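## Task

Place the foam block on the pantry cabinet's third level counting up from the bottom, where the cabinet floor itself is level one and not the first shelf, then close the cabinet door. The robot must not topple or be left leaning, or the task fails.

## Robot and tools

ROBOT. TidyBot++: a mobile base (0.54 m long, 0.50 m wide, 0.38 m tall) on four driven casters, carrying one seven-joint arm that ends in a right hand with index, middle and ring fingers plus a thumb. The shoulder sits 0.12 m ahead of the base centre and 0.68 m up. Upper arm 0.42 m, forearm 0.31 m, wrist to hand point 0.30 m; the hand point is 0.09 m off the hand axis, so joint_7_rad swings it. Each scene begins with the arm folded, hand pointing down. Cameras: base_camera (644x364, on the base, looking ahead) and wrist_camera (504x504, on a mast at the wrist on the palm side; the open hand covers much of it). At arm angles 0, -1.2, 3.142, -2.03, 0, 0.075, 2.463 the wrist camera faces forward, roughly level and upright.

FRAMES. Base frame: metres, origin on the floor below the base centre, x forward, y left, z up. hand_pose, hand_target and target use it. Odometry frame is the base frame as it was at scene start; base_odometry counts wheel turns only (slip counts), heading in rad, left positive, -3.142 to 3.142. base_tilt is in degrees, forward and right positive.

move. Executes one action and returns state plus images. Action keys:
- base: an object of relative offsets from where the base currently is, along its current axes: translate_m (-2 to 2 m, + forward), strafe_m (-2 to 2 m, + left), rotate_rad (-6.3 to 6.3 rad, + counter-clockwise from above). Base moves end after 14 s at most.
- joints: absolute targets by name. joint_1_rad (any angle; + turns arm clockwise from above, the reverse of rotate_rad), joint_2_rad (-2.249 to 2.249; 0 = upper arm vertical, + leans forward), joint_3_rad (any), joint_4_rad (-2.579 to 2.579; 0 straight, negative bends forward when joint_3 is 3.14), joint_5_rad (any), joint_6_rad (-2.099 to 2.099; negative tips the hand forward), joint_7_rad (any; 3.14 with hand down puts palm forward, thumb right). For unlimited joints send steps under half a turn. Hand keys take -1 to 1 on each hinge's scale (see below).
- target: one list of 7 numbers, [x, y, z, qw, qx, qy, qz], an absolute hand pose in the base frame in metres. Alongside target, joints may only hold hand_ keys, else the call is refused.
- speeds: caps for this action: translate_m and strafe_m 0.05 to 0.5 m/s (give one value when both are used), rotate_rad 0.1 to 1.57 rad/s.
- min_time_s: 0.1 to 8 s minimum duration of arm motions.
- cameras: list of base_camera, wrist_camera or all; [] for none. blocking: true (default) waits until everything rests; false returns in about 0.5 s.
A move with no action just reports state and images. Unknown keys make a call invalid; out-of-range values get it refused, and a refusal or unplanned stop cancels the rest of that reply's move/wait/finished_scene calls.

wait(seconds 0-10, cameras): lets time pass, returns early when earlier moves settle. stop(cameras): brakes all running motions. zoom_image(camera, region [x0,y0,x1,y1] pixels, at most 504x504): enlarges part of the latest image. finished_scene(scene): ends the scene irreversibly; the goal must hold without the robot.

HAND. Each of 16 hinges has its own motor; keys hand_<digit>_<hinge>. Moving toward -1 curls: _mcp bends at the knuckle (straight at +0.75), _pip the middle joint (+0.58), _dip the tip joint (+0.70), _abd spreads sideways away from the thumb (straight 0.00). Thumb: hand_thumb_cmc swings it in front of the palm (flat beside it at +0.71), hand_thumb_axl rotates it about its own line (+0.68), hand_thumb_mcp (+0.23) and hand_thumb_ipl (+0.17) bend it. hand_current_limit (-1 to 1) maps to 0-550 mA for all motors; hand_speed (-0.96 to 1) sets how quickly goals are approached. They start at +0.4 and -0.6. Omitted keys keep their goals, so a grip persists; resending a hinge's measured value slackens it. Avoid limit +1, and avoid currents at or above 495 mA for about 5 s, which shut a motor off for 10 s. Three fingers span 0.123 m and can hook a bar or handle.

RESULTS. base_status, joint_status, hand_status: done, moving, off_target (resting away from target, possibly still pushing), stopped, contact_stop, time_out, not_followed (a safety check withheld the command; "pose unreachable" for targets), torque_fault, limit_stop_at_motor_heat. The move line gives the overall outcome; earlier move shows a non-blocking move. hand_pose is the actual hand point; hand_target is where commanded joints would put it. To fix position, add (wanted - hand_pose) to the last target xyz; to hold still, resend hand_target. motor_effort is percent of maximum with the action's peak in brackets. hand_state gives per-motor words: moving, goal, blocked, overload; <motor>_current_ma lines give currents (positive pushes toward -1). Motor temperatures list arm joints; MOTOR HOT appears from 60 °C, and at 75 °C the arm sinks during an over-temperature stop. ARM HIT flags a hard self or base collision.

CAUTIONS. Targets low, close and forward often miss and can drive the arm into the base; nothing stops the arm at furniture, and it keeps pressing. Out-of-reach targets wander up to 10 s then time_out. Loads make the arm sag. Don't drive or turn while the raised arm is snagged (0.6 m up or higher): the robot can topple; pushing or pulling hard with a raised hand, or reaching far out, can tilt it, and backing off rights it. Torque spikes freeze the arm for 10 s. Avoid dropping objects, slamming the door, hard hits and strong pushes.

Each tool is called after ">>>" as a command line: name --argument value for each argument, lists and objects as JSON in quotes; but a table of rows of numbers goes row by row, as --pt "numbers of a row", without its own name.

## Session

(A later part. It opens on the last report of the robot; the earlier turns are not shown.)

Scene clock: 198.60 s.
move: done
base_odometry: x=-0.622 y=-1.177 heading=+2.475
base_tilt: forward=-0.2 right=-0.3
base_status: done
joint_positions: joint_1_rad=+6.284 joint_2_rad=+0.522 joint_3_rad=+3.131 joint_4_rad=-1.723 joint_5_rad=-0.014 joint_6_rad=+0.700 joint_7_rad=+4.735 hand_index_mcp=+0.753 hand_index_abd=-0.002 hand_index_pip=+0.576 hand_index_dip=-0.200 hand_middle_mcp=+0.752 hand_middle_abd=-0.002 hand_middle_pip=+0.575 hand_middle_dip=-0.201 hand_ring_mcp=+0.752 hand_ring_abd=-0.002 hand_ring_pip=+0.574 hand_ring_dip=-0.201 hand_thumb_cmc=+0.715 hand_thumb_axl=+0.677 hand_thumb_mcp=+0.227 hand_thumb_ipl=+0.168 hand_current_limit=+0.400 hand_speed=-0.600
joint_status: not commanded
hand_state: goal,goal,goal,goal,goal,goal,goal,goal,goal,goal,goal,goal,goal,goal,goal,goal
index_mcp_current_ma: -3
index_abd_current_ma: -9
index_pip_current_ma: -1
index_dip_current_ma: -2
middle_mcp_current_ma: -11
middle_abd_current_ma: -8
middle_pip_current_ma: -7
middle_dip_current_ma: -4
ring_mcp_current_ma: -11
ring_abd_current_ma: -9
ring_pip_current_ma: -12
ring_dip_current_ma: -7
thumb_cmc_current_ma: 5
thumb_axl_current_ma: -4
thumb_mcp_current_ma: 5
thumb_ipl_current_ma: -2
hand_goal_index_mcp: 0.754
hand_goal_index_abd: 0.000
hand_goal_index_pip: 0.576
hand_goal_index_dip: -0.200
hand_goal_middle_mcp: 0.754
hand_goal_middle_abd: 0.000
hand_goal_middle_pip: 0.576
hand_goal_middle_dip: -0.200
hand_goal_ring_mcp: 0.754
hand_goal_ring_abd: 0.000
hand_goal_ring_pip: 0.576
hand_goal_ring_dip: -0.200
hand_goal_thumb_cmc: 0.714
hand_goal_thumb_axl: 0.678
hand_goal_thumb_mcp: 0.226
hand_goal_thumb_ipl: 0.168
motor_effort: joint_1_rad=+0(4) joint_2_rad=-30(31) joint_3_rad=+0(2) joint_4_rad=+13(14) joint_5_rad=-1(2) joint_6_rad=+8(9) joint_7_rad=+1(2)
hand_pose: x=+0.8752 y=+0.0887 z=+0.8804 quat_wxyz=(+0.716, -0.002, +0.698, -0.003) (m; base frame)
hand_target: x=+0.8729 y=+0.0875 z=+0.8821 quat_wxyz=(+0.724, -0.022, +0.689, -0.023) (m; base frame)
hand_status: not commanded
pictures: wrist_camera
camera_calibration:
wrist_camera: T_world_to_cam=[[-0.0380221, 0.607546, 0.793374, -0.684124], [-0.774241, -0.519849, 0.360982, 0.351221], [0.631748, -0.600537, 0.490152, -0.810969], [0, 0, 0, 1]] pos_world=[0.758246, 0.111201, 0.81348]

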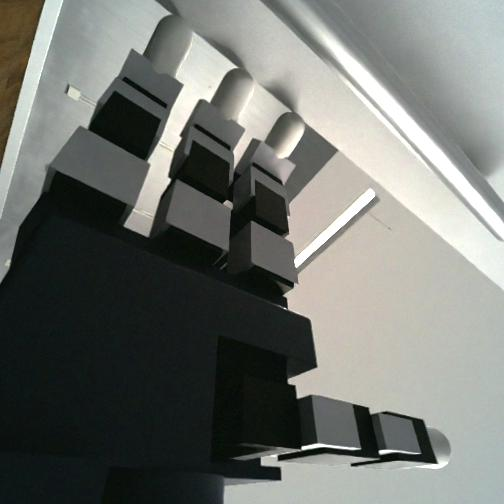

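>>> move --base '{"translate_m":-0.25,"strafe_m":-0.05}' --cameras '[]'

>>> move --joints '{"joint_1_rad":6.1,"joint_2_rad":-1.2,"joint_3_rad":3.142,"joint_4_rad":-2.03,"joint_5_rad":0,"joint_6_rad":0.075,"joint_7_rad":2.463,"hand_index_dip":0.69,"hand_middle_dip":0.69,"hand_ring_dip":0.69}' --min_time_s 2.5 --cameras '[]'

>>> move --base '{"rotate_rad":1.4}' --cameras '["all"]'

Scene clock: 204.27 s.
move: done
base_odometry: x=-0.394 y=-1.292 heading=+2.476
base_tilt: forward=-0.3 right=-0.3
base_status: done
joint_positions: joint_1_rad=+6.284 joint_2_rad=+0.522 joint_3_rad=+3.131 joint_4_rad=-1.723 joint_5_rad=-0.014 joint_6_rad=+0.700 joint_7_rad=+4.735 hand_index_mcp=+0.753 hand_index_abd=-0.002 hand_index_pip=+0.576 hand_index_dip=-0.200 hand_middle_mcp=+0.752 hand_middle_abd=-0.002 hand_middle_pip=+0.575 hand_middle_dip=-0.201 hand_ring_mcp=+0.752 hand_ring_abd=-0.002 hand_ring_pip=+0.574 hand_ring_dip=-0.201 hand_thumb_cmc=+0.715 hand_thumb_axl=+0.677 hand_thumb_mcp=+0.227 hand_thumb_ipl=+0.168 hand_current_limit=+0.400 hand_speed=-0.600
joint_status: not commanded
hand_state: goal,goal,goal,goal,goal,goal,goal,goal,goal,goal,goal,goal,goal,goal,goal,goal
index_mcp_current_ma: -3
index_abd_current_ma: -9
index_pip_current_ma: -1
index_dip_current_ma: -2
middle_mcp_current_ma: -11
middle_abd_current_ma: -8
middle_pip_current_ma: -7
middle_dip_current_ma: -4
ring_mcp_current_ma: -11
ring_abd_current_ma: -9
ring_pip_current_ma: -12
ring_dip_current_ma: -7
thumb_cmc_current_ma: 5
thumb_axl_current_ma: -4
thumb_mcp_current_ma: 5
thumb_ipl_current_ma: -2
hand_goal_index_mcp: 0.754
hand_goal_index_abd: 0.000
hand_goal_index_pip: 0.576
hand_goal_index_dip: -0.200
hand_goal_middle_mcp: 0.754
hand_goal_middle_abd: 0.000
hand_goal_middle_pip: 0.576
hand_goal_middle_dip: -0.200
hand_goal_ring_mcp: 0.754
hand_goal_ring_abd: 0.000
hand_goal_ring_pip: 0.576
hand_goal_ring_dip: -0.200
hand_goal_thumb_cmc: 0.714
hand_goal_thumb_axl: 0.678
hand_goal_thumb_mcp: 0.226
hand_goal_thumb_ipl: 0.168
motor_effort: joint_1_rad=+0(1) joint_2_rad=-30(33) joint_3_rad=-1(1) joint_4_rad=+14(14) joint_5_rad=-1(2) joint_6_rad=+8(9) joint_7_rad=+0(2)
hand_pose: x=+0.8752 y=+0.0887 z=+0.8803 quat_wxyz=(+0.716, -0.002, +0.698, -0.003) (m; base frame)
hand_target: x=+0.8729 y=+0.0875 z=+0.8821 quat_wxyz=(+0.724, -0.022, +0.689, -0.023) (m; base frame)
hand_status: not commanded
pictures: none
No camera images: "cameras" was empty.

Scene clock: 207.73 s.
move: done
base_odometry: x=-0.394 y=-1.292 heading=+2.476
base_tilt: forward=-0.3 right=-0.3
base_status: not commanded
joint_positions: joint_1_rad=+6.121 joint_2_rad=-1.181 joint_3_rad=+3.131 joint_4_rad=-2.009 joint_5_rad=-0.014 joint_6_rad=+0.137 joint_7_rad=+2.525 hand_index_mcp=+0.760 hand_index_abd=-0.001 hand_index_pip=+0.576 hand_index_dip=+0.687 hand_middle_mcp=+0.761 hand_middle_abd=-0.001 hand_middle_pip=+0.575 hand_middle_dip=+0.687 hand_ring_mcp=+0.760 hand_ring_abd=-0.002 hand_ring_pip=+0.575 hand_ring_dip=+0.687 hand_thumb_cmc=+0.718 hand_thumb_axl=+0.677 hand_thumb_mcp=+0.227 hand_thumb_ipl=+0.168 hand_current_limit=+0.400 hand_speed=-0.600
joint_status: all done
hand_state: goal,goal,goal,goal,goal,goal,goal,goal,goal,goal,goal,goal,goal,goal,goal,goal
index_mcp_current_ma: 33
index_abd_current_ma: -6
index_pip_current_ma: -1
index_dip_current_ma: -13
middle_mcp_current_ma: 36
middle_abd_current_ma: -6
middle_pip_current_ma: -3
middle_dip_current_ma: -14
ring_mcp_current_ma: 32
ring_abd_current_ma: -7
ring_pip_current_ma: -3
ring_dip_current_ma: -13
thumb_cmc_current_ma: 22
thumb_axl_current_ma: -4
thumb_mcp_current_ma: 8
thumb_ipl_current_ma: -2
hand_goal_index_mcp: 0.754
hand_goal_index_abd: 0.000
hand_goal_index_pip: 0.576
hand_goal_index_dip: 0.690
hand_goal_middle_mcp: 0.754
hand_goal_middle_abd: 0.000
hand_goal_middle_pip: 0.576
hand_goal_middle_dip: 0.690
hand_goal_ring_mcp: 0.754
hand_goal_ring_abd: 0.000
hand_goal_ring_pip: 0.576
hand_goal_ring_dip: 0.690
hand_goal_thumb_cmc: 0.714
hand_goal_thumb_axl: 0.678
hand_goal_thumb_mcp: 0.226
hand_goal_thumb_ipl: 0.168
motor_effort: joint_1_rad=+0(1) joint_2_rad=+16(33) joint_3_rad=+2(2) joint_4_rad=+11(17) joint_5_rad=-1(2) joint_6_rad=+5(10) joint_7_rad=+1(3)
hand_pose: x=+0.1213 y=-0.0620 z=+1.3222 quat_wxyz=(+0.357, +0.287, +0.181, +0.870) (m; base frame)
hand_target: x=+0.1402 y=-0.0672 z=+1.3015 quat_wxyz=(+0.323, +0.317, +0.189, +0.872) (m; base frame)
hand_status: not commanded
pictures: none
No camera images: "cameras" was empty.

Scene clock: 209.90 s.
move: done
base_odometry: x=-0.394 y=-1.292 heading=-2.408
base_tilt: forward=-0.3 right=-0.3
base_status: done
joint_positions: joint_1_rad=+6.116 joint_2_rad=-1.181 joint_3_rad=+3.131 joint_4_rad=-2.010 joint_5_rad=-0.014 joint_6_rad=+0.135 joint_7_rad=+2.524 hand_index_mcp=+0.760 hand_index_abd=-0.001 hand_index_pip=+0.576 hand_index_dip=+0.687 hand_middle_mcp=+0.761 hand_middle_abd=-0.001 hand_middle_pip=+0.575 hand_middle_dip=+0.687 hand_ring_mcp=+0.760 hand_ring_abd=-0.001 hand_ring_pip=+0.575 hand_ring_dip=+0.687 hand_thumb_cmc=+0.718 hand_thumb_axl=+0.677 hand_thumb_mcp=+0.227 hand_thumb_ipl=+0.168 hand_current_limit=+0.400 hand_speed=-0.600
joint_status: not commanded
hand_state: goal,goal,goal,goal,goal,goal,goal,goal,goal,goal,goal,goal,goal,goal,goal,goal
index_mcp_current_ma: 33
index_abd_current_ma: -4
index_pip_current_ma: -1
index_dip_current_ma: -13
middle_mcp_current_ma: 36
middle_abd_current_ma: -4
middle_pip_current_ma: -3
middle_dip_current_ma: -14
ring_mcp_current_ma: 32
ring_abd_current_ma: -5
ring_pip_current_ma: -3
ring_dip_current_ma: -13
thumb_cmc_current_ma: 22
thumb_axl_current_ma: -4
thumb_mcp_current_ma: 8
thumb_ipl_current_ma: -2
hand_goal_index_mcp: 0.754
hand_goal_index_abd: 0.000
hand_goal_index_pip: 0.576
hand_goal_index_dip: 0.690
hand_goal_middle_mcp: 0.754
hand_goal_middle_abd: 0.000
hand_goal_middle_pip: 0.576
hand_goal_middle_dip: 0.690
hand_goal_ring_mcp: 0.754
hand_goal_ring_abd: 0.000
hand_goal_ring_pip: 0.576
hand_goal_ring_dip: 0.690
hand_goal_thumb_cmc: 0.714
hand_goal_thumb_axl: 0.678
hand_goal_thumb_mcp: 0.226
hand_goal_thumb_ipl: 0.168
motor_effort: joint_1_rad=+0(2) joint_2_rad=+17(17) joint_3_rad=+1(2) joint_4_rad=+11(12) joint_5_rad=-1(2) joint_6_rad=+5(6) joint_7_rad=+1(2)
hand_pose: x=+0.1225 y=-0.0620 z=+1.3216 quat_wxyz=(+0.354, +0.287, +0.182, +0.871) (m; base frame)
hand_target: x=+0.1402 y=-0.0672 z=+1.3015 quat_wxyz=(+0.323, +0.317, +0.189, +0.872) (m; base frame)
hand_status: not commanded
pictures: base_camera, wrist_camera
camera_calibration:
wrist_camera: T_world_to_cam=[[0.1463, -0.989234, 0.00344271, -0.0489207], [0.00807402, -0.00228596, -0.999965, 1.2657], [0.989207, 0.146323, 0.00765266, -0.00202622], [0, 0, 0, 1]] pos_world=[-0.00105782, -0.0452042, 1.26584]

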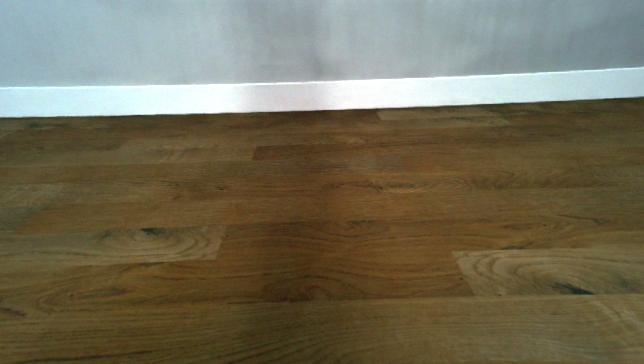

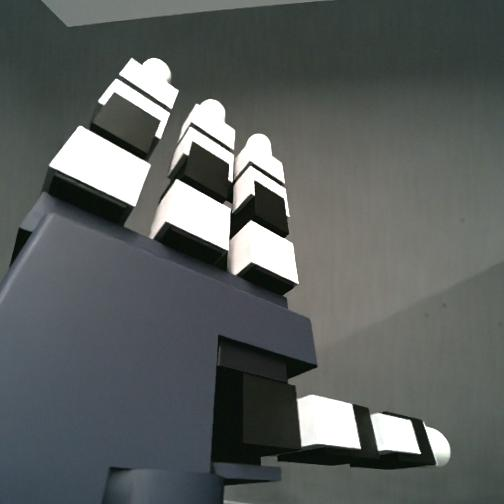

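>>> move --base '{"translate_m":-0.42,"strafe_m":-1.42}' --cameras '["all"]'

Scene clock: 215.60 s.
move: done
base_odometry: x=-1.033 y=+0.044 heading=-2.407
base_tilt: forward=-0.3 right=-0.3
base_status: done
joint_positions: joint_1_rad=+6.112 joint_2_rad=-1.181 joint_3_rad=+3.132 joint_4_rad=-2.012 joint_5_rad=-0.014 joint_6_rad=+0.134 joint_7_rad=+2.523 hand_index_mcp=+0.760 hand_index_abd=-0.001 hand_index_pip=+0.576 hand_index_dip=+0.687 hand_middle_mcp=+0.761 hand_middle_abd=-0.001 hand_middle_pip=+0.575 hand_middle_dip=+0.687 hand_ring_mcp=+0.760 hand_ring_abd=-0.001 hand_ring_pip=+0.575 hand_ring_dip=+0.687 hand_thumb_cmc=+0.718 hand_thumb_axl=+0.677 hand_thumb_mcp=+0.227 hand_thumb_ipl=+0.168 hand_current_limit=+0.400 hand_speed=-0.600
joint_status: not commanded
hand_state: goal,goal,goal,goal,goal,goal,goal,goal,goal,goal,goal,goal,goal,goal,goal,goal
index_mcp_current_ma: 33
index_abd_current_ma: -4
index_pip_current_ma: -1
index_dip_current_ma: -13
middle_mcp_current_ma: 36
middle_abd_current_ma: -4
middle_pip_current_ma: -3
middle_dip_current_ma: -14
ring_mcp_current_ma: 33
ring_abd_current_ma: -5
ring_pip_current_ma: -3
ring_dip_current_ma: -13
thumb_cmc_current_ma: 22
thumb_axl_current_ma: -4
thumb_mcp_current_ma: 8
thumb_ipl_current_ma: -2
hand_goal_index_mcp: 0.754
hand_goal_index_abd: 0.000
hand_goal_index_pip: 0.576
hand_goal_index_dip: 0.690
hand_goal_middle_mcp: 0.754
hand_goal_middle_abd: 0.000
hand_goal_middle_pip: 0.576
hand_goal_middle_dip: 0.690
hand_goal_ring_mcp: 0.754
hand_goal_ring_abd: 0.000
hand_goal_ring_pip: 0.576
hand_goal_ring_dip: 0.690
hand_goal_thumb_cmc: 0.714
hand_goal_thumb_axl: 0.678
hand_goal_thumb_mcp: 0.226
hand_goal_thumb_ipl: 0.168
motor_effort: joint_1_rad=+0(2) joint_2_rad=+17(18) joint_3_rad=+0(3) joint_4_rad=+11(12) joint_5_rad=-1(2) joint_6_rad=+5(6) joint_7_rad=+2(2)
hand_pose: x=+0.1237 y=-0.0619 z=+1.3206 quat_wxyz=(+0.352, +0.288, +0.183, +0.871) (m; base frame)
hand_target: x=+0.1402 y=-0.0672 z=+1.3015 quat_wxyz=(+0.323, +0.317, +0.189, +0.872) (m; base frame)
hand_status: not commanded
pictures: base_camera, wrist_camera
camera_calibration:
wrist_camera: T_world_to_cam=[[0.14971, -0.988724, 0.00340479, -0.0493755], [0.00530825, -0.0026398, -0.999982, 1.265], [0.988716, 0.149725, 0.00485319, 0.00084786], [0, 0, 0, 1]] pos_world=[-0.00016123, -0.0456063, 1.26514]

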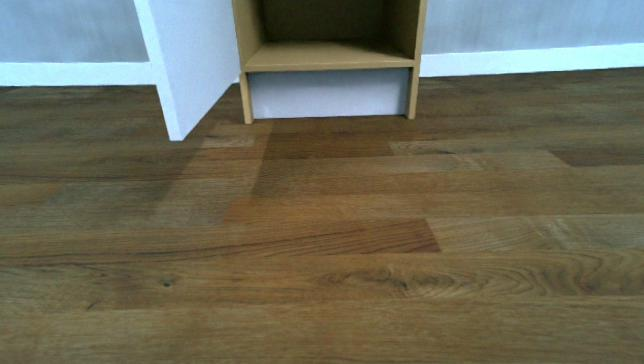

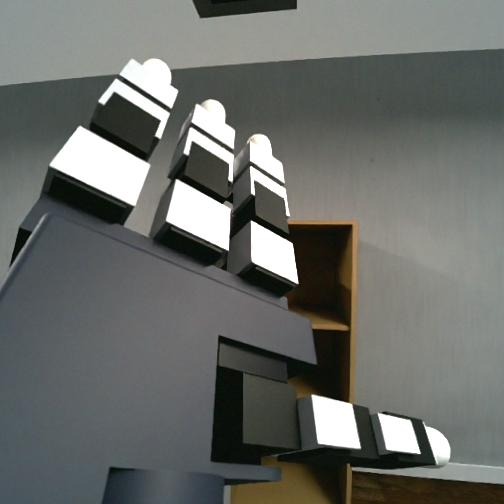

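>>> move --joints '{"joint_1_rad":5.75,"joint_6_rad":-0.3}' --cameras '["wrist_camera"]'

Scene clock: 221.40 s.
move: done
base_odometry: x=-1.033 y=+0.044 heading=-2.407
base_tilt: forward=-0.3 right=-0.3
base_status: not commanded
joint_positions: joint_1_rad=+5.769 joint_2_rad=-1.181 joint_3_rad=+3.132 joint_4_rad=-2.013 joint_5_rad=-0.014 joint_6_rad=-0.232 joint_7_rad=+2.523 hand_index_mcp=+0.760 hand_index_abd=-0.001 hand_index_pip=+0.576 hand_index_dip=+0.687 hand_middle_mcp=+0.761 hand_middle_abd=-0.001 hand_middle_pip=+0.575 hand_middle_dip=+0.687 hand_ring_mcp=+0.760 hand_ring_abd=-0.001 hand_ring_pip=+0.575 hand_ring_dip=+0.687 hand_thumb_cmc=+0.718 hand_thumb_axl=+0.677 hand_thumb_mcp=+0.227 hand_thumb_ipl=+0.168 hand_current_limit=+0.400 hand_speed=-0.600
joint_status: all done
hand_state: goal,goal,goal,goal,goal,goal,goal,goal,goal,goal,goal,goal,goal,goal,goal,goal
index_mcp_current_ma: 33
index_abd_current_ma: -3
index_pip_current_ma: -1
index_dip_current_ma: -13
middle_mcp_current_ma: 36
middle_abd_current_ma: -3
middle_pip_current_ma: -3
middle_dip_current_ma: -14
ring_mcp_current_ma: 33
ring_abd_current_ma: -4
ring_pip_current_ma: -3
ring_dip_current_ma: -13
thumb_cmc_current_ma: 22
thumb_axl_current_ma: -4
thumb_mcp_current_ma: 8
thumb_ipl_current_ma: -2
hand_goal_index_mcp: 0.754
hand_goal_index_abd: 0.000
hand_goal_index_pip: 0.576
hand_goal_index_dip: 0.690
hand_goal_middle_mcp: 0.754
hand_goal_middle_abd: 0.000
hand_goal_middle_pip: 0.576
hand_goal_middle_dip: 0.690
hand_goal_ring_mcp: 0.754
hand_goal_ring_abd: 0.000
hand_goal_ring_pip: 0.576
hand_goal_ring_dip: 0.690
hand_goal_thumb_cmc: 0.714
hand_goal_thumb_axl: 0.678
hand_goal_thumb_mcp: 0.226
hand_goal_thumb_ipl: 0.168
motor_effort: joint_1_rad=+0(2) joint_2_rad=+16(17) joint_3_rad=+1(2) joint_4_rad=+12(13) joint_5_rad=-1(2) joint_6_rad=+7(8) joint_7_rad=+1(2)
hand_pose: x=+0.2186 y=-0.0133 z=+1.2485 quat_wxyz=(+0.182, +0.375, +0.342, +0.842) (m; base frame)
hand_target: x=+0.2323 y=-0.0143 z=+1.2220 quat_wxyz=(+0.151, +0.405, +0.350, +0.831) (m; base frame)
hand_status: not commanded
pictures: wrist_camera
camera_calibration:
wrist_camera: T_world_to_cam=[[0.477307, -0.878608, 0.0150238, -0.0999088], [-0.304549, -0.181436, -0.935056, 1.17697], [0.824274, 0.441733, -0.35418, 0.388129], [0, 0, 0, 1]] pos_world=[0.0862072, -0.0456853, 1.2395]

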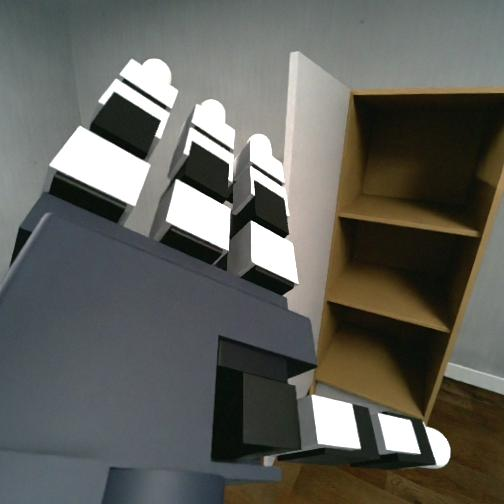

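>>> zoom_image --camera "wrist_camera" --region '[280, 60, 504, 440]'

>>> move --base '{"rotate_rad":1.117}' --joints '{"joint_1_rad":5.9,"joint_6_rad":-0.3}' --cameras '[]'

>>> move --base '{"translate_m":0.257,"strafe_m":1.563}' --cameras '["all"]'

Scaled by 1.326 from the camera's 504x504 image, which has a finer 720x720 frame.

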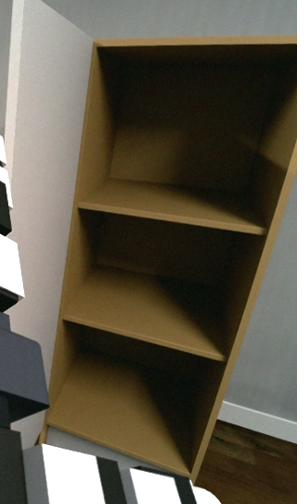

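Scene clock: 243.90 s.
move: done
base_odometry: x=-1.033 y=+0.044 heading=-1.291
base_tilt: forward=-0.3 right=-0.3
base_status: done
joint_positions: joint_1_rad=+5.886 joint_2_rad=-1.181 joint_3_rad=+3.132 joint_4_rad=-2.013 joint_5_rad=-0.014 joint_6_rad=-0.235 joint_7_rad=+2.523 hand_index_mcp=+0.760 hand_index_abd=+0.000 hand_index_pip=+0.576 hand_index_dip=+0.687 hand_middle_mcp=+0.761 hand_middle_abd=+0.000 hand_middle_pip=+0.575 hand_middle_dip=+0.687 hand_ring_mcp=+0.760 hand_ring_abd=+0.000 hand_ring_pip=+0.575 hand_ring_dip=+0.687 hand_thumb_cmc=+0.718 hand_thumb_axl=+0.677 hand_thumb_mcp=+0.227 hand_thumb_ipl=+0.168 hand_current_limit=+0.400 hand_speed=-0.600
joint_status: all done
hand_state: goal,goal,goal,goal,goal,goal,goal,goal,goal,goal,goal,goal,goal,goal,goal,goal
index_mcp_current_ma: 33
index_abd_current_ma: -1
index_pip_current_ma: -1
index_dip_current_ma: -13
middle_mcp_current_ma: 36
middle_abd_current_ma: -1
middle_pip_current_ma: -3
middle_dip_current_ma: -14
ring_mcp_current_ma: 33
ring_abd_current_ma: -2
ring_pip_current_ma: -3
ring_dip_current_ma: -13
thumb_cmc_current_ma: 22
thumb_axl_current_ma: -4
thumb_mcp_current_ma: 8
thumb_ipl_current_ma: -2
hand_goal_index_mcp: 0.754
hand_goal_index_abd: 0.000
hand_goal_index_pip: 0.576
hand_goal_index_dip: 0.690
hand_goal_middle_mcp: 0.754
hand_goal_middle_abd: 0.000
hand_goal_middle_pip: 0.576
hand_goal_middle_dip: 0.690
hand_goal_ring_mcp: 0.754
hand_goal_ring_abd: 0.000
hand_goal_ring_pip: 0.576
hand_goal_ring_dip: 0.690
hand_goal_thumb_cmc: 0.714
hand_goal_thumb_axl: 0.678
hand_goal_thumb_mcp: 0.226
hand_goal_thumb_ipl: 0.168
motor_effort: joint_1_rad=-1(2) joint_2_rad=+16(17) joint_3_rad=+1(2) joint_4_rad=+12(13) joint_5_rad=-1(2) joint_6_rad=+7(9) joint_7_rad=+2(2)
hand_pose: x=+0.2168 y=-0.0247 z=+1.2479 quat_wxyz=(+0.231, +0.395, +0.320, +0.830) (m; base frame)
hand_target: x=+0.2289 y=-0.0311 z=+1.2220 quat_wxyz=(+0.213, +0.430, +0.319, +0.817) (m; base frame)
hand_status: not commanded
pictures: none
No camera images: "cameras" was empty.

Scene clock: 248.43 s.
move: done
base_odometry: x=+0.540 y=+0.229 heading=-1.290
base_tilt: forward=-0.3 right=-0.3
base_status: done
joint_positions: joint_1_rad=+5.887 joint_2_rad=-1.182 joint_3_rad=+3.132 joint_4_rad=-2.013 joint_5_rad=-0.014 joint_6_rad=-0.236 joint_7_rad=+2.523 hand_index_mcp=+0.760 hand_index_abd=+0.000 hand_index_pip=+0.576 hand_index_dip=+0.687 hand_middle_mcp=+0.761 hand_middle_abd=+0.000 hand_middle_pip=+0.576 hand_middle_dip=+0.687 hand_ring_mcp=+0.760 hand_ring_abd=+0.000 hand_ring_pip=+0.576 hand_ring_dip=+0.687 hand_thumb_cmc=+0.718 hand_thumb_axl=+0.677 hand_thumb_mcp=+0.227 hand_thumb_ipl=+0.168 hand_current_limit=+0.400 hand_speed=-0.600
joint_status: not commanded
hand_state: goal,goal,goal,goal,goal,goal,goal,goal,goal,goal,goal,goal,goal,goal,goal,goal
index_mcp_current_ma: 35
index_abd_current_ma: -1
index_pip_current_ma: -1
index_dip_current_ma: -13
middle_mcp_current_ma: 37
middle_abd_current_ma: -1
middle_pip_current_ma: -2
middle_dip_current_ma: -14
ring_mcp_current_ma: 34
ring_abd_current_ma: -1
ring_pip_current_ma: -2
ring_dip_current_ma: -13
thumb_cmc_current_ma: 22
thumb_axl_current_ma: -4
thumb_mcp_current_ma: 8
thumb_ipl_current_ma: -2
hand_goal_index_mcp: 0.754
hand_goal_index_abd: 0.000
hand_goal_index_pip: 0.576
hand_goal_index_dip: 0.690
hand_goal_middle_mcp: 0.754
hand_goal_middle_abd: 0.000
hand_goal_middle_pip: 0.576
hand_goal_middle_dip: 0.690
hand_goal_ring_mcp: 0.754
hand_goal_ring_abd: 0.000
hand_goal_ring_pip: 0.576
hand_goal_ring_dip: 0.690
hand_goal_thumb_cmc: 0.714
hand_goal_thumb_axl: 0.678
hand_goal_thumb_mcp: 0.226
hand_goal_thumb_ipl: 0.168
motor_effort: joint_1_rad=+0(1) joint_2_rad=+15(17) joint_3_rad=+1(2) joint_4_rad=+12(13) joint_5_rad=+0(2) joint_6_rad=+7(8) joint_7_rad=+0(2)
hand_pose: x=+0.2167 y=-0.0250 z=+1.2476 quat_wxyz=(+0.231, +0.396, +0.320, +0.829) (m; base frame)
hand_target: x=+0.2289 y=-0.0311 z=+1.2220 quat_wxyz=(+0.213, +0.430, +0.319, +0.817) (m; base frame)
hand_status: not commanded
pictures: base_camera, wrist_camera
camera_calibration:
wrist_camera: T_world_to_cam=[[0.369976, -0.92892, 0.0150015, -0.087224], [-0.326757, -0.145225, -0.933884, 1.17755], [0.869682, 0.340613, -0.357261, 0.385994], [0, 0, 0, 1]] pos_world=[0.081352, -0.0414893, 1.2389]

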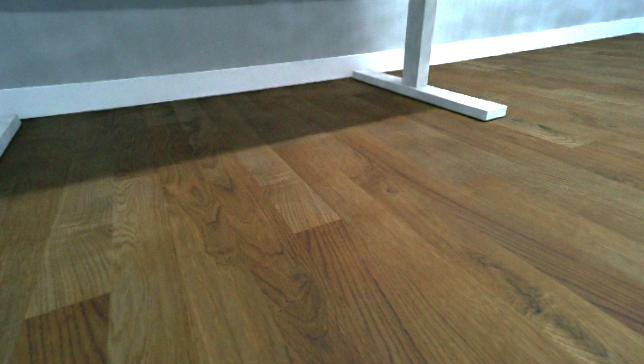

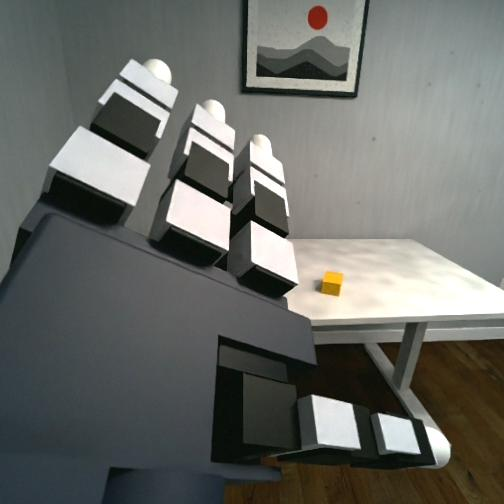

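>>> zoom_image --camera "wrist_camera" --region '[295, 240, 375, 320]'

Scaled by 6.300 from the camera's 504x504 image, which has a finer 720x720 frame.

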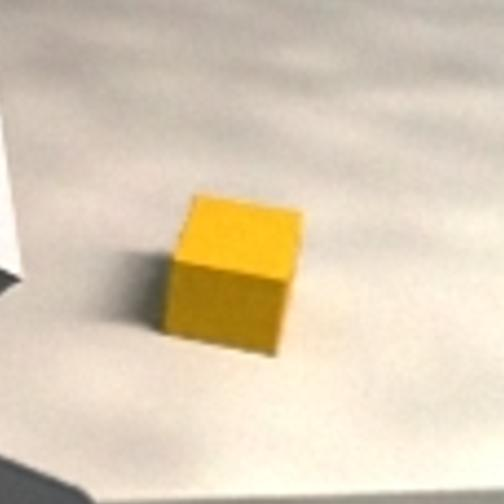

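>>> move --joints '{"joint_1_rad":6.283,"joint_2_rad":0.224,"joint_3_rad":3.142,"joint_4_rad":-1.417,"joint_5_rad":0,"joint_6_rad":-0.244,"joint_7_rad":0,"hand_index_mcp":0.753,"hand_middle_mcp":0.753,"hand_ring_mcp":0.753,"hand_index_pip":-0.153,"hand_middle_pip":-0.153,"hand_ring_pip":-0.153,"hand_index_dip":0.551,"hand_middle_dip":0.551,"hand_ring_dip":0.551,"hand_thumb_cmc":-0.671}' --min_time_s 3 --cameras '["all"]'

Scene clock: 262.93 s.
move: done
base_odometry: x=+0.540 y=+0.229 heading=-1.290
base_tilt: forward=-0.3 right=-0.3
base_status: not commanded
joint_positions: joint_1_rad=+6.263 joint_2_rad=+0.209 joint_3_rad=+3.132 joint_4_rad=-1.431 joint_5_rad=-0.014 joint_6_rad=-0.236 joint_7_rad=+0.062 hand_index_mcp=+0.747 hand_index_abd=+0.000 hand_index_pip=-0.151 hand_index_dip=+0.555 hand_middle_mcp=+0.747 hand_middle_abd=+0.000 hand_middle_pip=-0.151 hand_middle_dip=+0.555 hand_ring_mcp=+0.747 hand_ring_abd=+0.001 hand_ring_pip=-0.151 hand_ring_dip=+0.555 hand_thumb_cmc=-0.665 hand_thumb_axl=+0.677 hand_thumb_mcp=+0.227 hand_thumb_ipl=+0.168 hand_current_limit=+0.400 hand_speed=-0.600
joint_status: all done
hand_state: goal,goal,goal,goal,goal,goal,goal,goal,goal,goal,goal,goal,goal,goal,goal,goal
index_mcp_current_ma: -36
index_abd_current_ma: 2
index_pip_current_ma: 7
index_dip_current_ma: 14
middle_mcp_current_ma: -39
middle_abd_current_ma: 2
middle_pip_current_ma: 7
middle_dip_current_ma: 15
ring_mcp_current_ma: -36
ring_abd_current_ma: 2
ring_pip_current_ma: 7
ring_dip_current_ma: 14
thumb_cmc_current_ma: 23
thumb_axl_current_ma: -4
thumb_mcp_current_ma: 3
thumb_ipl_current_ma: -2
hand_goal_index_mcp: 0.754
hand_goal_index_abd: 0.000
hand_goal_index_pip: -0.152
hand_goal_index_dip: 0.552
hand_goal_middle_mcp: 0.754
hand_goal_middle_abd: 0.000
hand_goal_middle_pip: -0.152
hand_goal_middle_dip: 0.552
hand_goal_ring_mcp: 0.754
hand_goal_ring_abd: 0.000
hand_goal_ring_pip: -0.152
hand_goal_ring_dip: 0.552
hand_goal_thumb_cmc: -0.670
hand_goal_thumb_axl: 0.678
hand_goal_thumb_mcp: 0.226
hand_goal_thumb_ipl: 0.168
motor_effort: joint_1_rad=-1(1) joint_2_rad=-23(26) joint_3_rad=+0(2) joint_4_rad=+16(17) joint_5_rad=-1(2) joint_6_rad=+8(10) joint_7_rad=+1(2)
hand_pose: x=+0.7805 y=+0.0399 z=+0.8991 quat_wxyz=(-0.416, +0.592, -0.547, +0.421) (m; base frame)
hand_target: x=+0.7865 y=+0.0239 z=+0.8960 quat_wxyz=(-0.416, +0.572, -0.572, +0.416) (m; base frame)
hand_status: not commanded
pictures: base_camera, wrist_camera
camera_calibration:
wrist_camera: T_world_to_cam=[[-0.235114, 0.762066, -0.603305, 0.730396], [-0.589727, 0.381555, 0.711785, -0.249525], [0.772621, 0.523136, 0.359702, -0.827116], [0, 0, 0, 1]] pos_world=[0.663623, -0.0287085, 0.915775]

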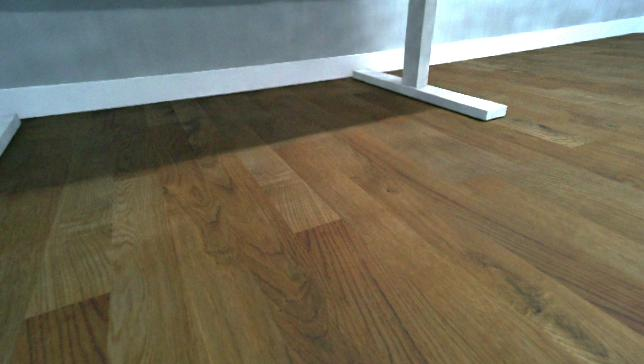

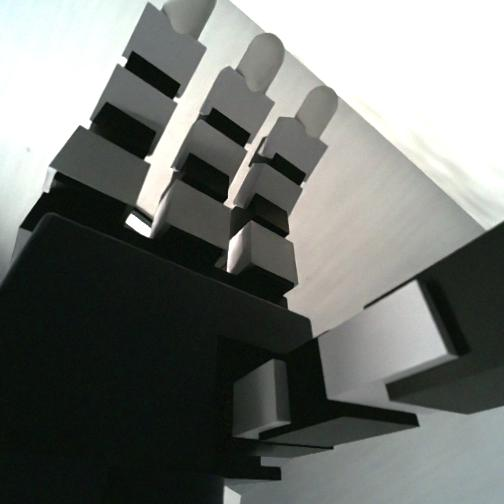

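>>> move --base '{"translate_m":0.328,"strafe_m":0.008}' --joints '{"joint_1_rad":6.3,"joint_7_rad":-0.06}' --speeds '{"translate_m":0.25}' --cameras '["all"]'

Scene clock: 268.87 s.
move: done
base_odometry: x=+0.639 y=-0.084 heading=-1.290
base_tilt: forward=-0.3 right=-0.3
base_status: done
joint_positions: joint_1_rad=+6.283 joint_2_rad=+0.211 joint_3_rad=+3.132 joint_4_rad=-1.429 joint_5_rad=-0.014 joint_6_rad=-0.236 joint_7_rad=-0.009 hand_index_mcp=+0.747 hand_index_abd=+0.000 hand_index_pip=-0.151 hand_index_dip=+0.555 hand_middle_mcp=+0.746 hand_middle_abd=+0.000 hand_middle_pip=-0.151 hand_middle_dip=+0.555 hand_ring_mcp=+0.747 hand_ring_abd=+0.001 hand_ring_pip=-0.151 hand_ring_dip=+0.555 hand_thumb_cmc=-0.667 hand_thumb_axl=+0.677 hand_thumb_mcp=+0.226 hand_thumb_ipl=+0.168 hand_current_limit=+0.400 hand_speed=-0.600
joint_status: all done
hand_state: goal,goal,goal,goal,goal,goal,goal,goal,goal,goal,goal,goal,goal,goal,goal,goal
index_mcp_current_ma: -38
index_abd_current_ma: 2
index_pip_current_ma: 6
index_dip_current_ma: 14
middle_mcp_current_ma: -41
middle_abd_current_ma: 2
middle_pip_current_ma: 6
middle_dip_current_ma: 15
ring_mcp_current_ma: -37
ring_abd_current_ma: 2
ring_pip_current_ma: 6
ring_dip_current_ma: 14
thumb_cmc_current_ma: 15
thumb_axl_current_ma: -4
thumb_mcp_current_ma: 3
thumb_ipl_current_ma: -2
hand_goal_index_mcp: 0.754
hand_goal_index_abd: 0.000
hand_goal_index_pip: -0.152
hand_goal_index_dip: 0.552
hand_goal_middle_mcp: 0.754
hand_goal_middle_abd: 0.000
hand_goal_middle_pip: -0.152
hand_goal_middle_dip: 0.552
hand_goal_ring_mcp: 0.754
hand_goal_ring_abd: 0.000
hand_goal_ring_pip: -0.152
hand_goal_ring_dip: 0.552
hand_goal_thumb_cmc: -0.670
hand_goal_thumb_axl: 0.678
hand_goal_thumb_mcp: 0.226
hand_goal_thumb_ipl: 0.168
motor_effort: joint_1_rad=+0(1) joint_2_rad=-24(26) joint_3_rad=+0(1) joint_4_rad=+16(17) joint_5_rad=-1(2) joint_6_rad=+7(9) joint_7_rad=+1(2)
hand_pose: x=+0.7824 y=+0.0329 z=+0.9000 quat_wxyz=(-0.426, +0.567, -0.574, +0.410) (m; base frame)
hand_target: x=+0.7873 y=+0.0176 z=+0.8974 quat_wxyz=(-0.424, +0.550, -0.594, +0.407) (m; base frame)
hand_status: not commanded
pictures: base_camera, wrist_camera
camera_calibration:
wrist_camera: T_world_to_cam=[[-0.204049, 0.810165, -0.549542, 0.662461], [-0.572951, 0.356337, 0.738072, -0.282437], [0.793783, 0.465464, 0.391475, -0.86848], [0, 0, 0, 1]] pos_world=[0.662736, -0.0318136, 0.912497]

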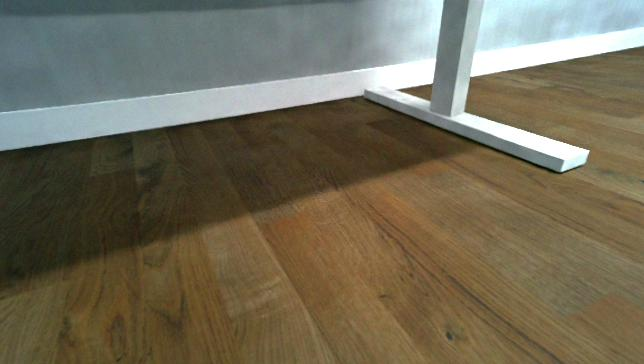

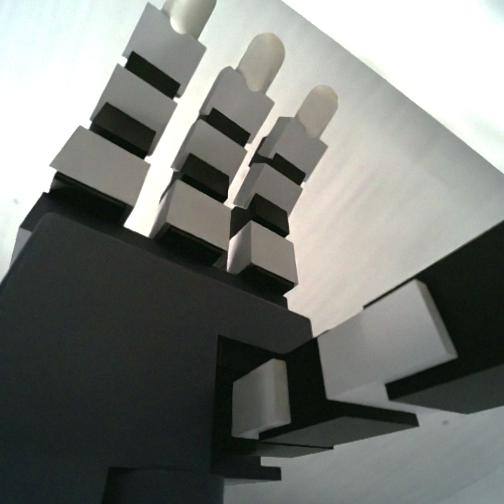

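>>> move --joints '{"joint_2_rad":0.2917,"joint_4_rad":-1.709,"joint_6_rad":0.116}' --min_time_s 2.5 --cameras '["wrist_camera"]'

Scene clock: 276.73 s.
move: done
base_odometry: x=+0.639 y=-0.084 heading=-1.290
base_tilt: forward=-0.2 right=-0.3
base_status: not commanded
joint_positions: joint_1_rad=+6.283 joint_2_rad=+0.264 joint_3_rad=+3.132 joint_4_rad=-1.688 joint_5_rad=-0.014 joint_6_rad=+0.064 joint_7_rad=-0.009 hand_index_mcp=+0.747 hand_index_abd=+0.000 hand_index_pip=-0.151 hand_index_dip=+0.555 hand_middle_mcp=+0.746 hand_middle_abd=+0.000 hand_middle_pip=-0.151 hand_middle_dip=+0.555 hand_ring_mcp=+0.747 hand_ring_abd=+0.001 hand_ring_pip=-0.151 hand_ring_dip=+0.555 hand_thumb_cmc=-0.667 hand_thumb_axl=+0.677 hand_thumb_mcp=+0.226 hand_thumb_ipl=+0.168 hand_current_limit=+0.400 hand_speed=-0.600
joint_status: all done
hand_state: goal,goal,goal,goal,goal,goal,goal,goal,goal,goal,goal,goal,goal,goal,goal,goal
index_mcp_current_ma: -38
index_abd_current_ma: 2
index_pip_current_ma: 6
index_dip_current_ma: 14
middle_mcp_current_ma: -41
middle_abd_current_ma: 2
middle_pip_current_ma: 6
middle_dip_current_ma: 15
ring_mcp_current_ma: -37
ring_abd_current_ma: 2
ring_pip_current_ma: 6
ring_dip_current_ma: 14
thumb_cmc_current_ma: 15
thumb_axl_current_ma: -4
thumb_mcp_current_ma: 3
thumb_ipl_current_ma: -2
hand_goal_index_mcp: 0.754
hand_goal_index_abd: 0.000
hand_goal_index_pip: -0.152
hand_goal_index_dip: 0.552
hand_goal_middle_mcp: 0.754
hand_goal_middle_abd: 0.000
hand_goal_middle_pip: -0.152
hand_goal_middle_dip: 0.552
hand_goal_ring_mcp: 0.754
hand_goal_ring_abd: 0.000
hand_goal_ring_pip: -0.152
hand_goal_ring_dip: 0.552
hand_goal_thumb_cmc: -0.670
hand_goal_thumb_axl: 0.678
hand_goal_thumb_mcp: 0.226
hand_goal_thumb_ipl: 0.168
motor_effort: joint_1_rad=+0(1) joint_2_rad=-24(25) joint_3_rad=+0(1) joint_4_rad=+15(17) joint_5_rad=-1(2) joint_6_rad=+8(9) joint_7_rad=+1(2)
hand_pose: x=+0.7803 y=+0.0318 z=+0.7971 quat_wxyz=(-0.422, +0.568, -0.577, +0.408) (m; base frame)
hand_target: x=+0.7871 y=+0.0176 z=+0.7813 quat_wxyz=(-0.424, +0.550, -0.594, +0.407) (m; base frame)
hand_status: not commanded
pictures: wrist_camera
camera_calibration:
wrist_camera: T_world_to_cam=[[-0.206625, 0.810702, -0.547784, 0.606942], [-0.56353, 0.359071, 0.743977, -0.21948], [0.799838, 0.462417, 0.382662, -0.823568], [0, 0, 0, 1]] pos_world=[0.660446, -0.0324085, 0.810909]

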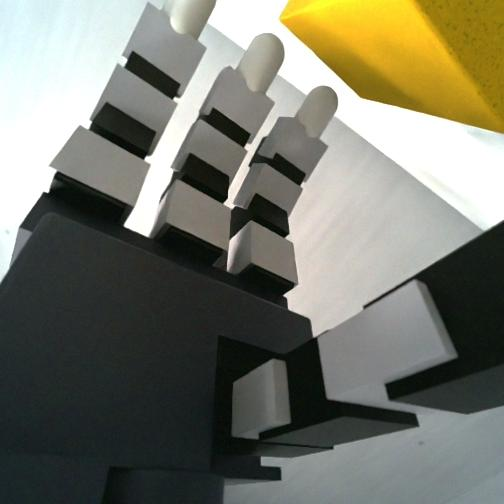

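>>> move --joints '{"joint_2_rad":0.31,"joint_4_rad":-1.745,"joint_6_rad":0.165}' --min_time_s 2 --cameras '["wrist_camera"]'

Scene clock: 283.30 s.
move: done
base_odometry: x=+0.639 y=-0.084 heading=-1.290
base_tilt: forward=-0.2 right=-0.3
base_status: not commanded
joint_positions: joint_1_rad=+6.283 joint_2_rad=+0.279 joint_3_rad=+3.132 joint_4_rad=-1.722 joint_5_rad=-0.014 joint_6_rad=+0.113 joint_7_rad=-0.009 hand_index_mcp=+0.747 hand_index_abd=+0.000 hand_index_pip=-0.151 hand_index_dip=+0.555 hand_middle_mcp=+0.746 hand_middle_abd=+0.000 hand_middle_pip=-0.151 hand_middle_dip=+0.555 hand_ring_mcp=+0.747 hand_ring_abd=+0.001 hand_ring_pip=-0.151 hand_ring_dip=+0.555 hand_thumb_cmc=-0.667 hand_thumb_axl=+0.677 hand_thumb_mcp=+0.226 hand_thumb_ipl=+0.168 hand_current_limit=+0.400 hand_speed=-0.600
joint_status: all done
hand_state: goal,goal,goal,goal,goal,goal,goal,goal,goal,goal,goal,goal,goal,goal,goal,goal
index_mcp_current_ma: -38
index_abd_current_ma: 2
index_pip_current_ma: 6
index_dip_current_ma: 14
middle_mcp_current_ma: -41
middle_abd_current_ma: 2
middle_pip_current_ma: 6
middle_dip_current_ma: 15
ring_mcp_current_ma: -37
ring_abd_current_ma: 2
ring_pip_current_ma: 6
ring_dip_current_ma: 14
thumb_cmc_current_ma: 15
thumb_axl_current_ma: -4
thumb_mcp_current_ma: 3
thumb_ipl_current_ma: -2
hand_goal_index_mcp: 0.754
hand_goal_index_abd: 0.000
hand_goal_index_pip: -0.152
hand_goal_index_dip: 0.552
hand_goal_middle_mcp: 0.754
hand_goal_middle_abd: 0.000
hand_goal_middle_pip: -0.152
hand_goal_middle_dip: 0.552
hand_goal_ring_mcp: 0.754
hand_goal_ring_abd: 0.000
hand_goal_ring_pip: -0.152
hand_goal_ring_dip: 0.552
hand_goal_thumb_cmc: -0.670
hand_goal_thumb_axl: 0.678
hand_goal_thumb_mcp: 0.226
hand_goal_thumb_ipl: 0.168
motor_effort: joint_1_rad=+0(1) joint_2_rad=-24(26) joint_3_rad=+0(1) joint_4_rad=+15(16) joint_5_rad=-1(2) joint_6_rad=+8(9) joint_7_rad=+1(2)
hand_pose: x=+0.7803 y=+0.0316 z=+0.7807 quat_wxyz=(-0.421, +0.568, -0.577, +0.408) (m; base frame)
hand_target: x=+0.7860 y=+0.0177 z=+0.7623 quat_wxyz=(-0.423, +0.551, -0.595, +0.405) (m; base frame)
hand_status: not commanded
pictures: wrist_camera
camera_calibration:
wrist_camera: T_world_to_cam=[[-0.206706, 0.810759, -0.547671, 0.598161], [-0.562444, 0.359558, 0.744564, -0.208393], [0.800581, 0.46194, 0.381683, -0.817048], [0, 0, 0, 1]] pos_world=[0.660547, -0.0326076, 0.794611]

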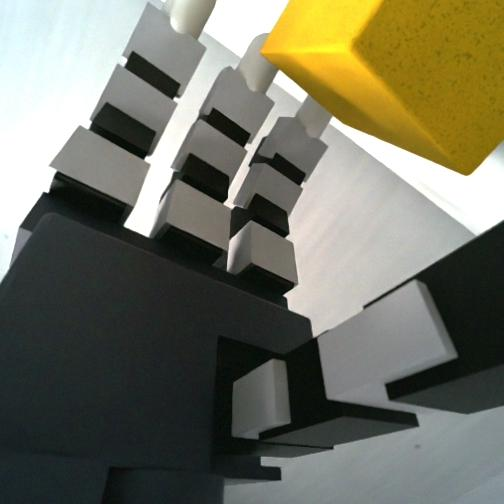

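>>> move --joints '{"hand_speed":-0.85,"hand_index_mcp":0.512,"hand_middle_mcp":0.512,"hand_ring_mcp":0.512,"hand_index_pip":-0.445,"hand_middle_pip":-0.445,"hand_ring_pip":-0.445,"hand_index_dip":0.75,"hand_middle_dip":0.75,"hand_ring_dip":0.75,"hand_thumb_mcp":-0.169}' --cameras '["wrist_camera"]'

Scene clock: 288.87 s.
move: off_target
base_odometry: x=+0.639 y=-0.084 heading=-1.290
base_tilt: forward=-0.2 right=-0.3
base_status: not commanded
joint_positions: joint_1_rad=+6.283 joint_2_rad=+0.279 joint_3_rad=+3.132 joint_4_rad=-1.722 joint_5_rad=-0.014 joint_6_rad=+0.116 joint_7_rad=-0.009 hand_index_mcp=+0.529 hand_index_abd=+0.000 hand_index_pip=-0.404 hand_index_dip=+0.758 hand_middle_mcp=+0.530 hand_middle_abd=+0.000 hand_middle_pip=-0.406 hand_middle_dip=+0.759 hand_ring_mcp=+0.508 hand_ring_abd=+0.001 hand_ring_pip=-0.441 hand_ring_dip=+0.747 hand_thumb_cmc=-0.667 hand_thumb_axl=+0.677 hand_thumb_mcp=+0.044 hand_thumb_ipl=+0.179 hand_current_limit=+0.400 hand_speed=-0.850
joint_status: hand_index_pip off_target (ended at -0.404, target -0.445); hand_middle_pip off_target (ended at -0.406, target -0.445); hand_thumb_mcp off_target (ended at +0.044, target -0.169); the others done
hand_state: goal,goal,blocked,goal,goal,goal,blocked,goal,goal,goal,goal,goal,goal,goal,blocked,goal
index_mcp_current_ma: 92
index_abd_current_ma: 2
index_pip_current_ma: 202
index_dip_current_ma: 42
middle_mcp_current_ma: 96
middle_abd_current_ma: 2
middle_pip_current_ma: 194
middle_dip_current_ma: 45
ring_mcp_current_ma: -22
ring_abd_current_ma: 2
ring_pip_current_ma: 16
ring_dip_current_ma: -14
thumb_cmc_current_ma: 15
thumb_axl_current_ma: -4
thumb_mcp_current_ma: 385
thumb_ipl_current_ma: 75
hand_goal_index_mcp: 0.512
hand_goal_index_abd: 0.000
hand_goal_index_pip: -0.444
hand_goal_index_dip: 0.750
hand_goal_middle_mcp: 0.512
hand_goal_middle_abd: 0.000
hand_goal_middle_pip: -0.444
hand_goal_middle_dip: 0.750
hand_goal_ring_mcp: 0.512
hand_goal_ring_abd: 0.000
hand_goal_ring_pip: -0.444
hand_goal_ring_dip: 0.750
hand_goal_thumb_cmc: -0.670
hand_goal_thumb_axl: 0.678
hand_goal_thumb_mcp: -0.168
hand_goal_thumb_ipl: 0.168
motor_effort: joint_1_rad=+0(1) joint_2_rad=-24(25) joint_3_rad=+0(1) joint_4_rad=+14(15) joint_5_rad=+0(2) joint_6_rad=+7(8) joint_7_rad=+0(2)
hand_pose: x=+0.7809 y=+0.0316 z=+0.7816 quat_wxyz=(-0.422, +0.568, -0.577, +0.409) (m; base frame)
hand_target: x=+0.7860 y=+0.0177 z=+0.7623 quat_wxyz=(-0.423, +0.551, -0.595, +0.405) (m; base frame)
hand_status: not commanded
pictures: wrist_camera
camera_calibration:
wrist_camera: T_world_to_cam=[[-0.20485, 0.810754, -0.548374, 0.597868], [-0.564916, 0.359591, 0.742674, -0.205345], [0.799316, 0.461922, 0.384346, -0.818917], [0, 0, 0, 1]] pos_world=[0.661044, -0.0326075, 0.795107]

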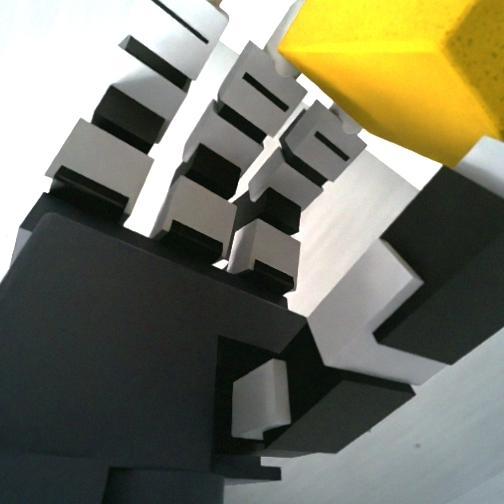

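>>> move --joints '{"joint_2_rad":0.26,"joint_4_rad":-1.56,"joint_6_rad":-0.06}' --min_time_s 2.5 --cameras '["wrist_camera"]'

Scene clock: 293.27 s.
move: done
base_odometry: x=+0.639 y=-0.084 heading=-1.290
base_tilt: forward=-0.2 right=-0.3
base_status: not commanded
joint_positions: joint_1_rad=+6.283 joint_2_rad=+0.279 joint_3_rad=+3.132 joint_4_rad=-1.574 joint_5_rad=-0.014 joint_6_rad=+0.007 joint_7_rad=-0.009 hand_index_mcp=+0.529 hand_index_abd=+0.000 hand_index_pip=-0.405 hand_index_dip=+0.758 hand_middle_mcp=+0.530 hand_middle_abd=+0.000 hand_middle_pip=-0.406 hand_middle_dip=+0.759 hand_ring_mcp=+0.508 hand_ring_abd=+0.001 hand_ring_pip=-0.441 hand_ring_dip=+0.747 hand_thumb_cmc=-0.667 hand_thumb_axl=+0.677 hand_thumb_mcp=+0.044 hand_thumb_ipl=+0.180 hand_current_limit=+0.400 hand_speed=-0.850
joint_status: all done
hand_state: goal,goal,blocked,goal,goal,goal,blocked,goal,goal,goal,goal,goal,goal,goal,blocked,goal
index_mcp_current_ma: 92
index_abd_current_ma: 2
index_pip_current_ma: 199
index_dip_current_ma: 42
middle_mcp_current_ma: 96
middle_abd_current_ma: 2
middle_pip_current_ma: 190
middle_dip_current_ma: 45
ring_mcp_current_ma: -22
ring_abd_current_ma: 2
ring_pip_current_ma: 15
ring_dip_current_ma: -14
thumb_cmc_current_ma: 15
thumb_axl_current_ma: -4
thumb_mcp_current_ma: 385
thumb_ipl_current_ma: 82
hand_goal_index_mcp: 0.512
hand_goal_index_abd: 0.000
hand_goal_index_pip: -0.444
hand_goal_index_dip: 0.750
hand_goal_middle_mcp: 0.512
hand_goal_middle_abd: 0.000
hand_goal_middle_pip: -0.444
hand_goal_middle_dip: 0.750
hand_goal_ring_mcp: 0.512
hand_goal_ring_abd: 0.000
hand_goal_ring_pip: -0.444
hand_goal_ring_dip: 0.750
hand_goal_thumb_cmc: -0.670
hand_goal_thumb_axl: 0.678
hand_goal_thumb_mcp: -0.168
hand_goal_thumb_ipl: 0.168
motor_effort: joint_1_rad=+0(1) joint_2_rad=-25(26) joint_3_rad=+0(1) joint_4_rad=+15(17) joint_5_rad=-1(2) joint_6_rad=+8(9) joint_7_rad=+1(2)
hand_pose: x=+0.8035 y=+0.0321 z=+0.8351 quat_wxyz=(-0.434, +0.560, -0.568, +0.419) (m; base frame)
hand_target: x=+0.7940 y=+0.0175 z=+0.8396 quat_wxyz=(-0.426, +0.549, -0.593, +0.408) (m; base frame)
hand_status: not commanded
pictures: wrist_camera
camera_calibration:
wrist_camera: T_world_to_cam=[[-0.184783, 0.811006, -0.55509, 0.620917], [-0.593398, 0.358167, 0.72083, -0.191412], [0.783412, 0.462586, 0.415066, -0.870758], [0, 0, 0, 1]] pos_world=[0.683314, -0.0322098, 0.844062]

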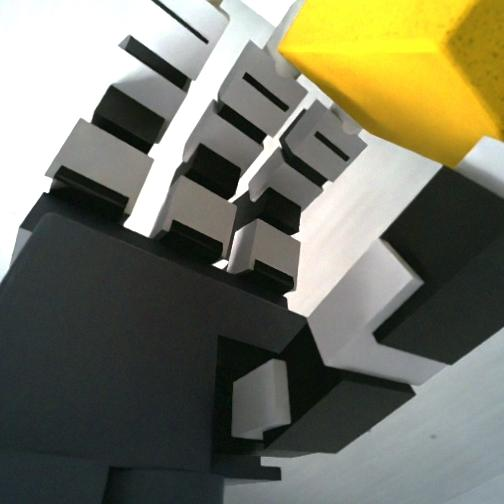

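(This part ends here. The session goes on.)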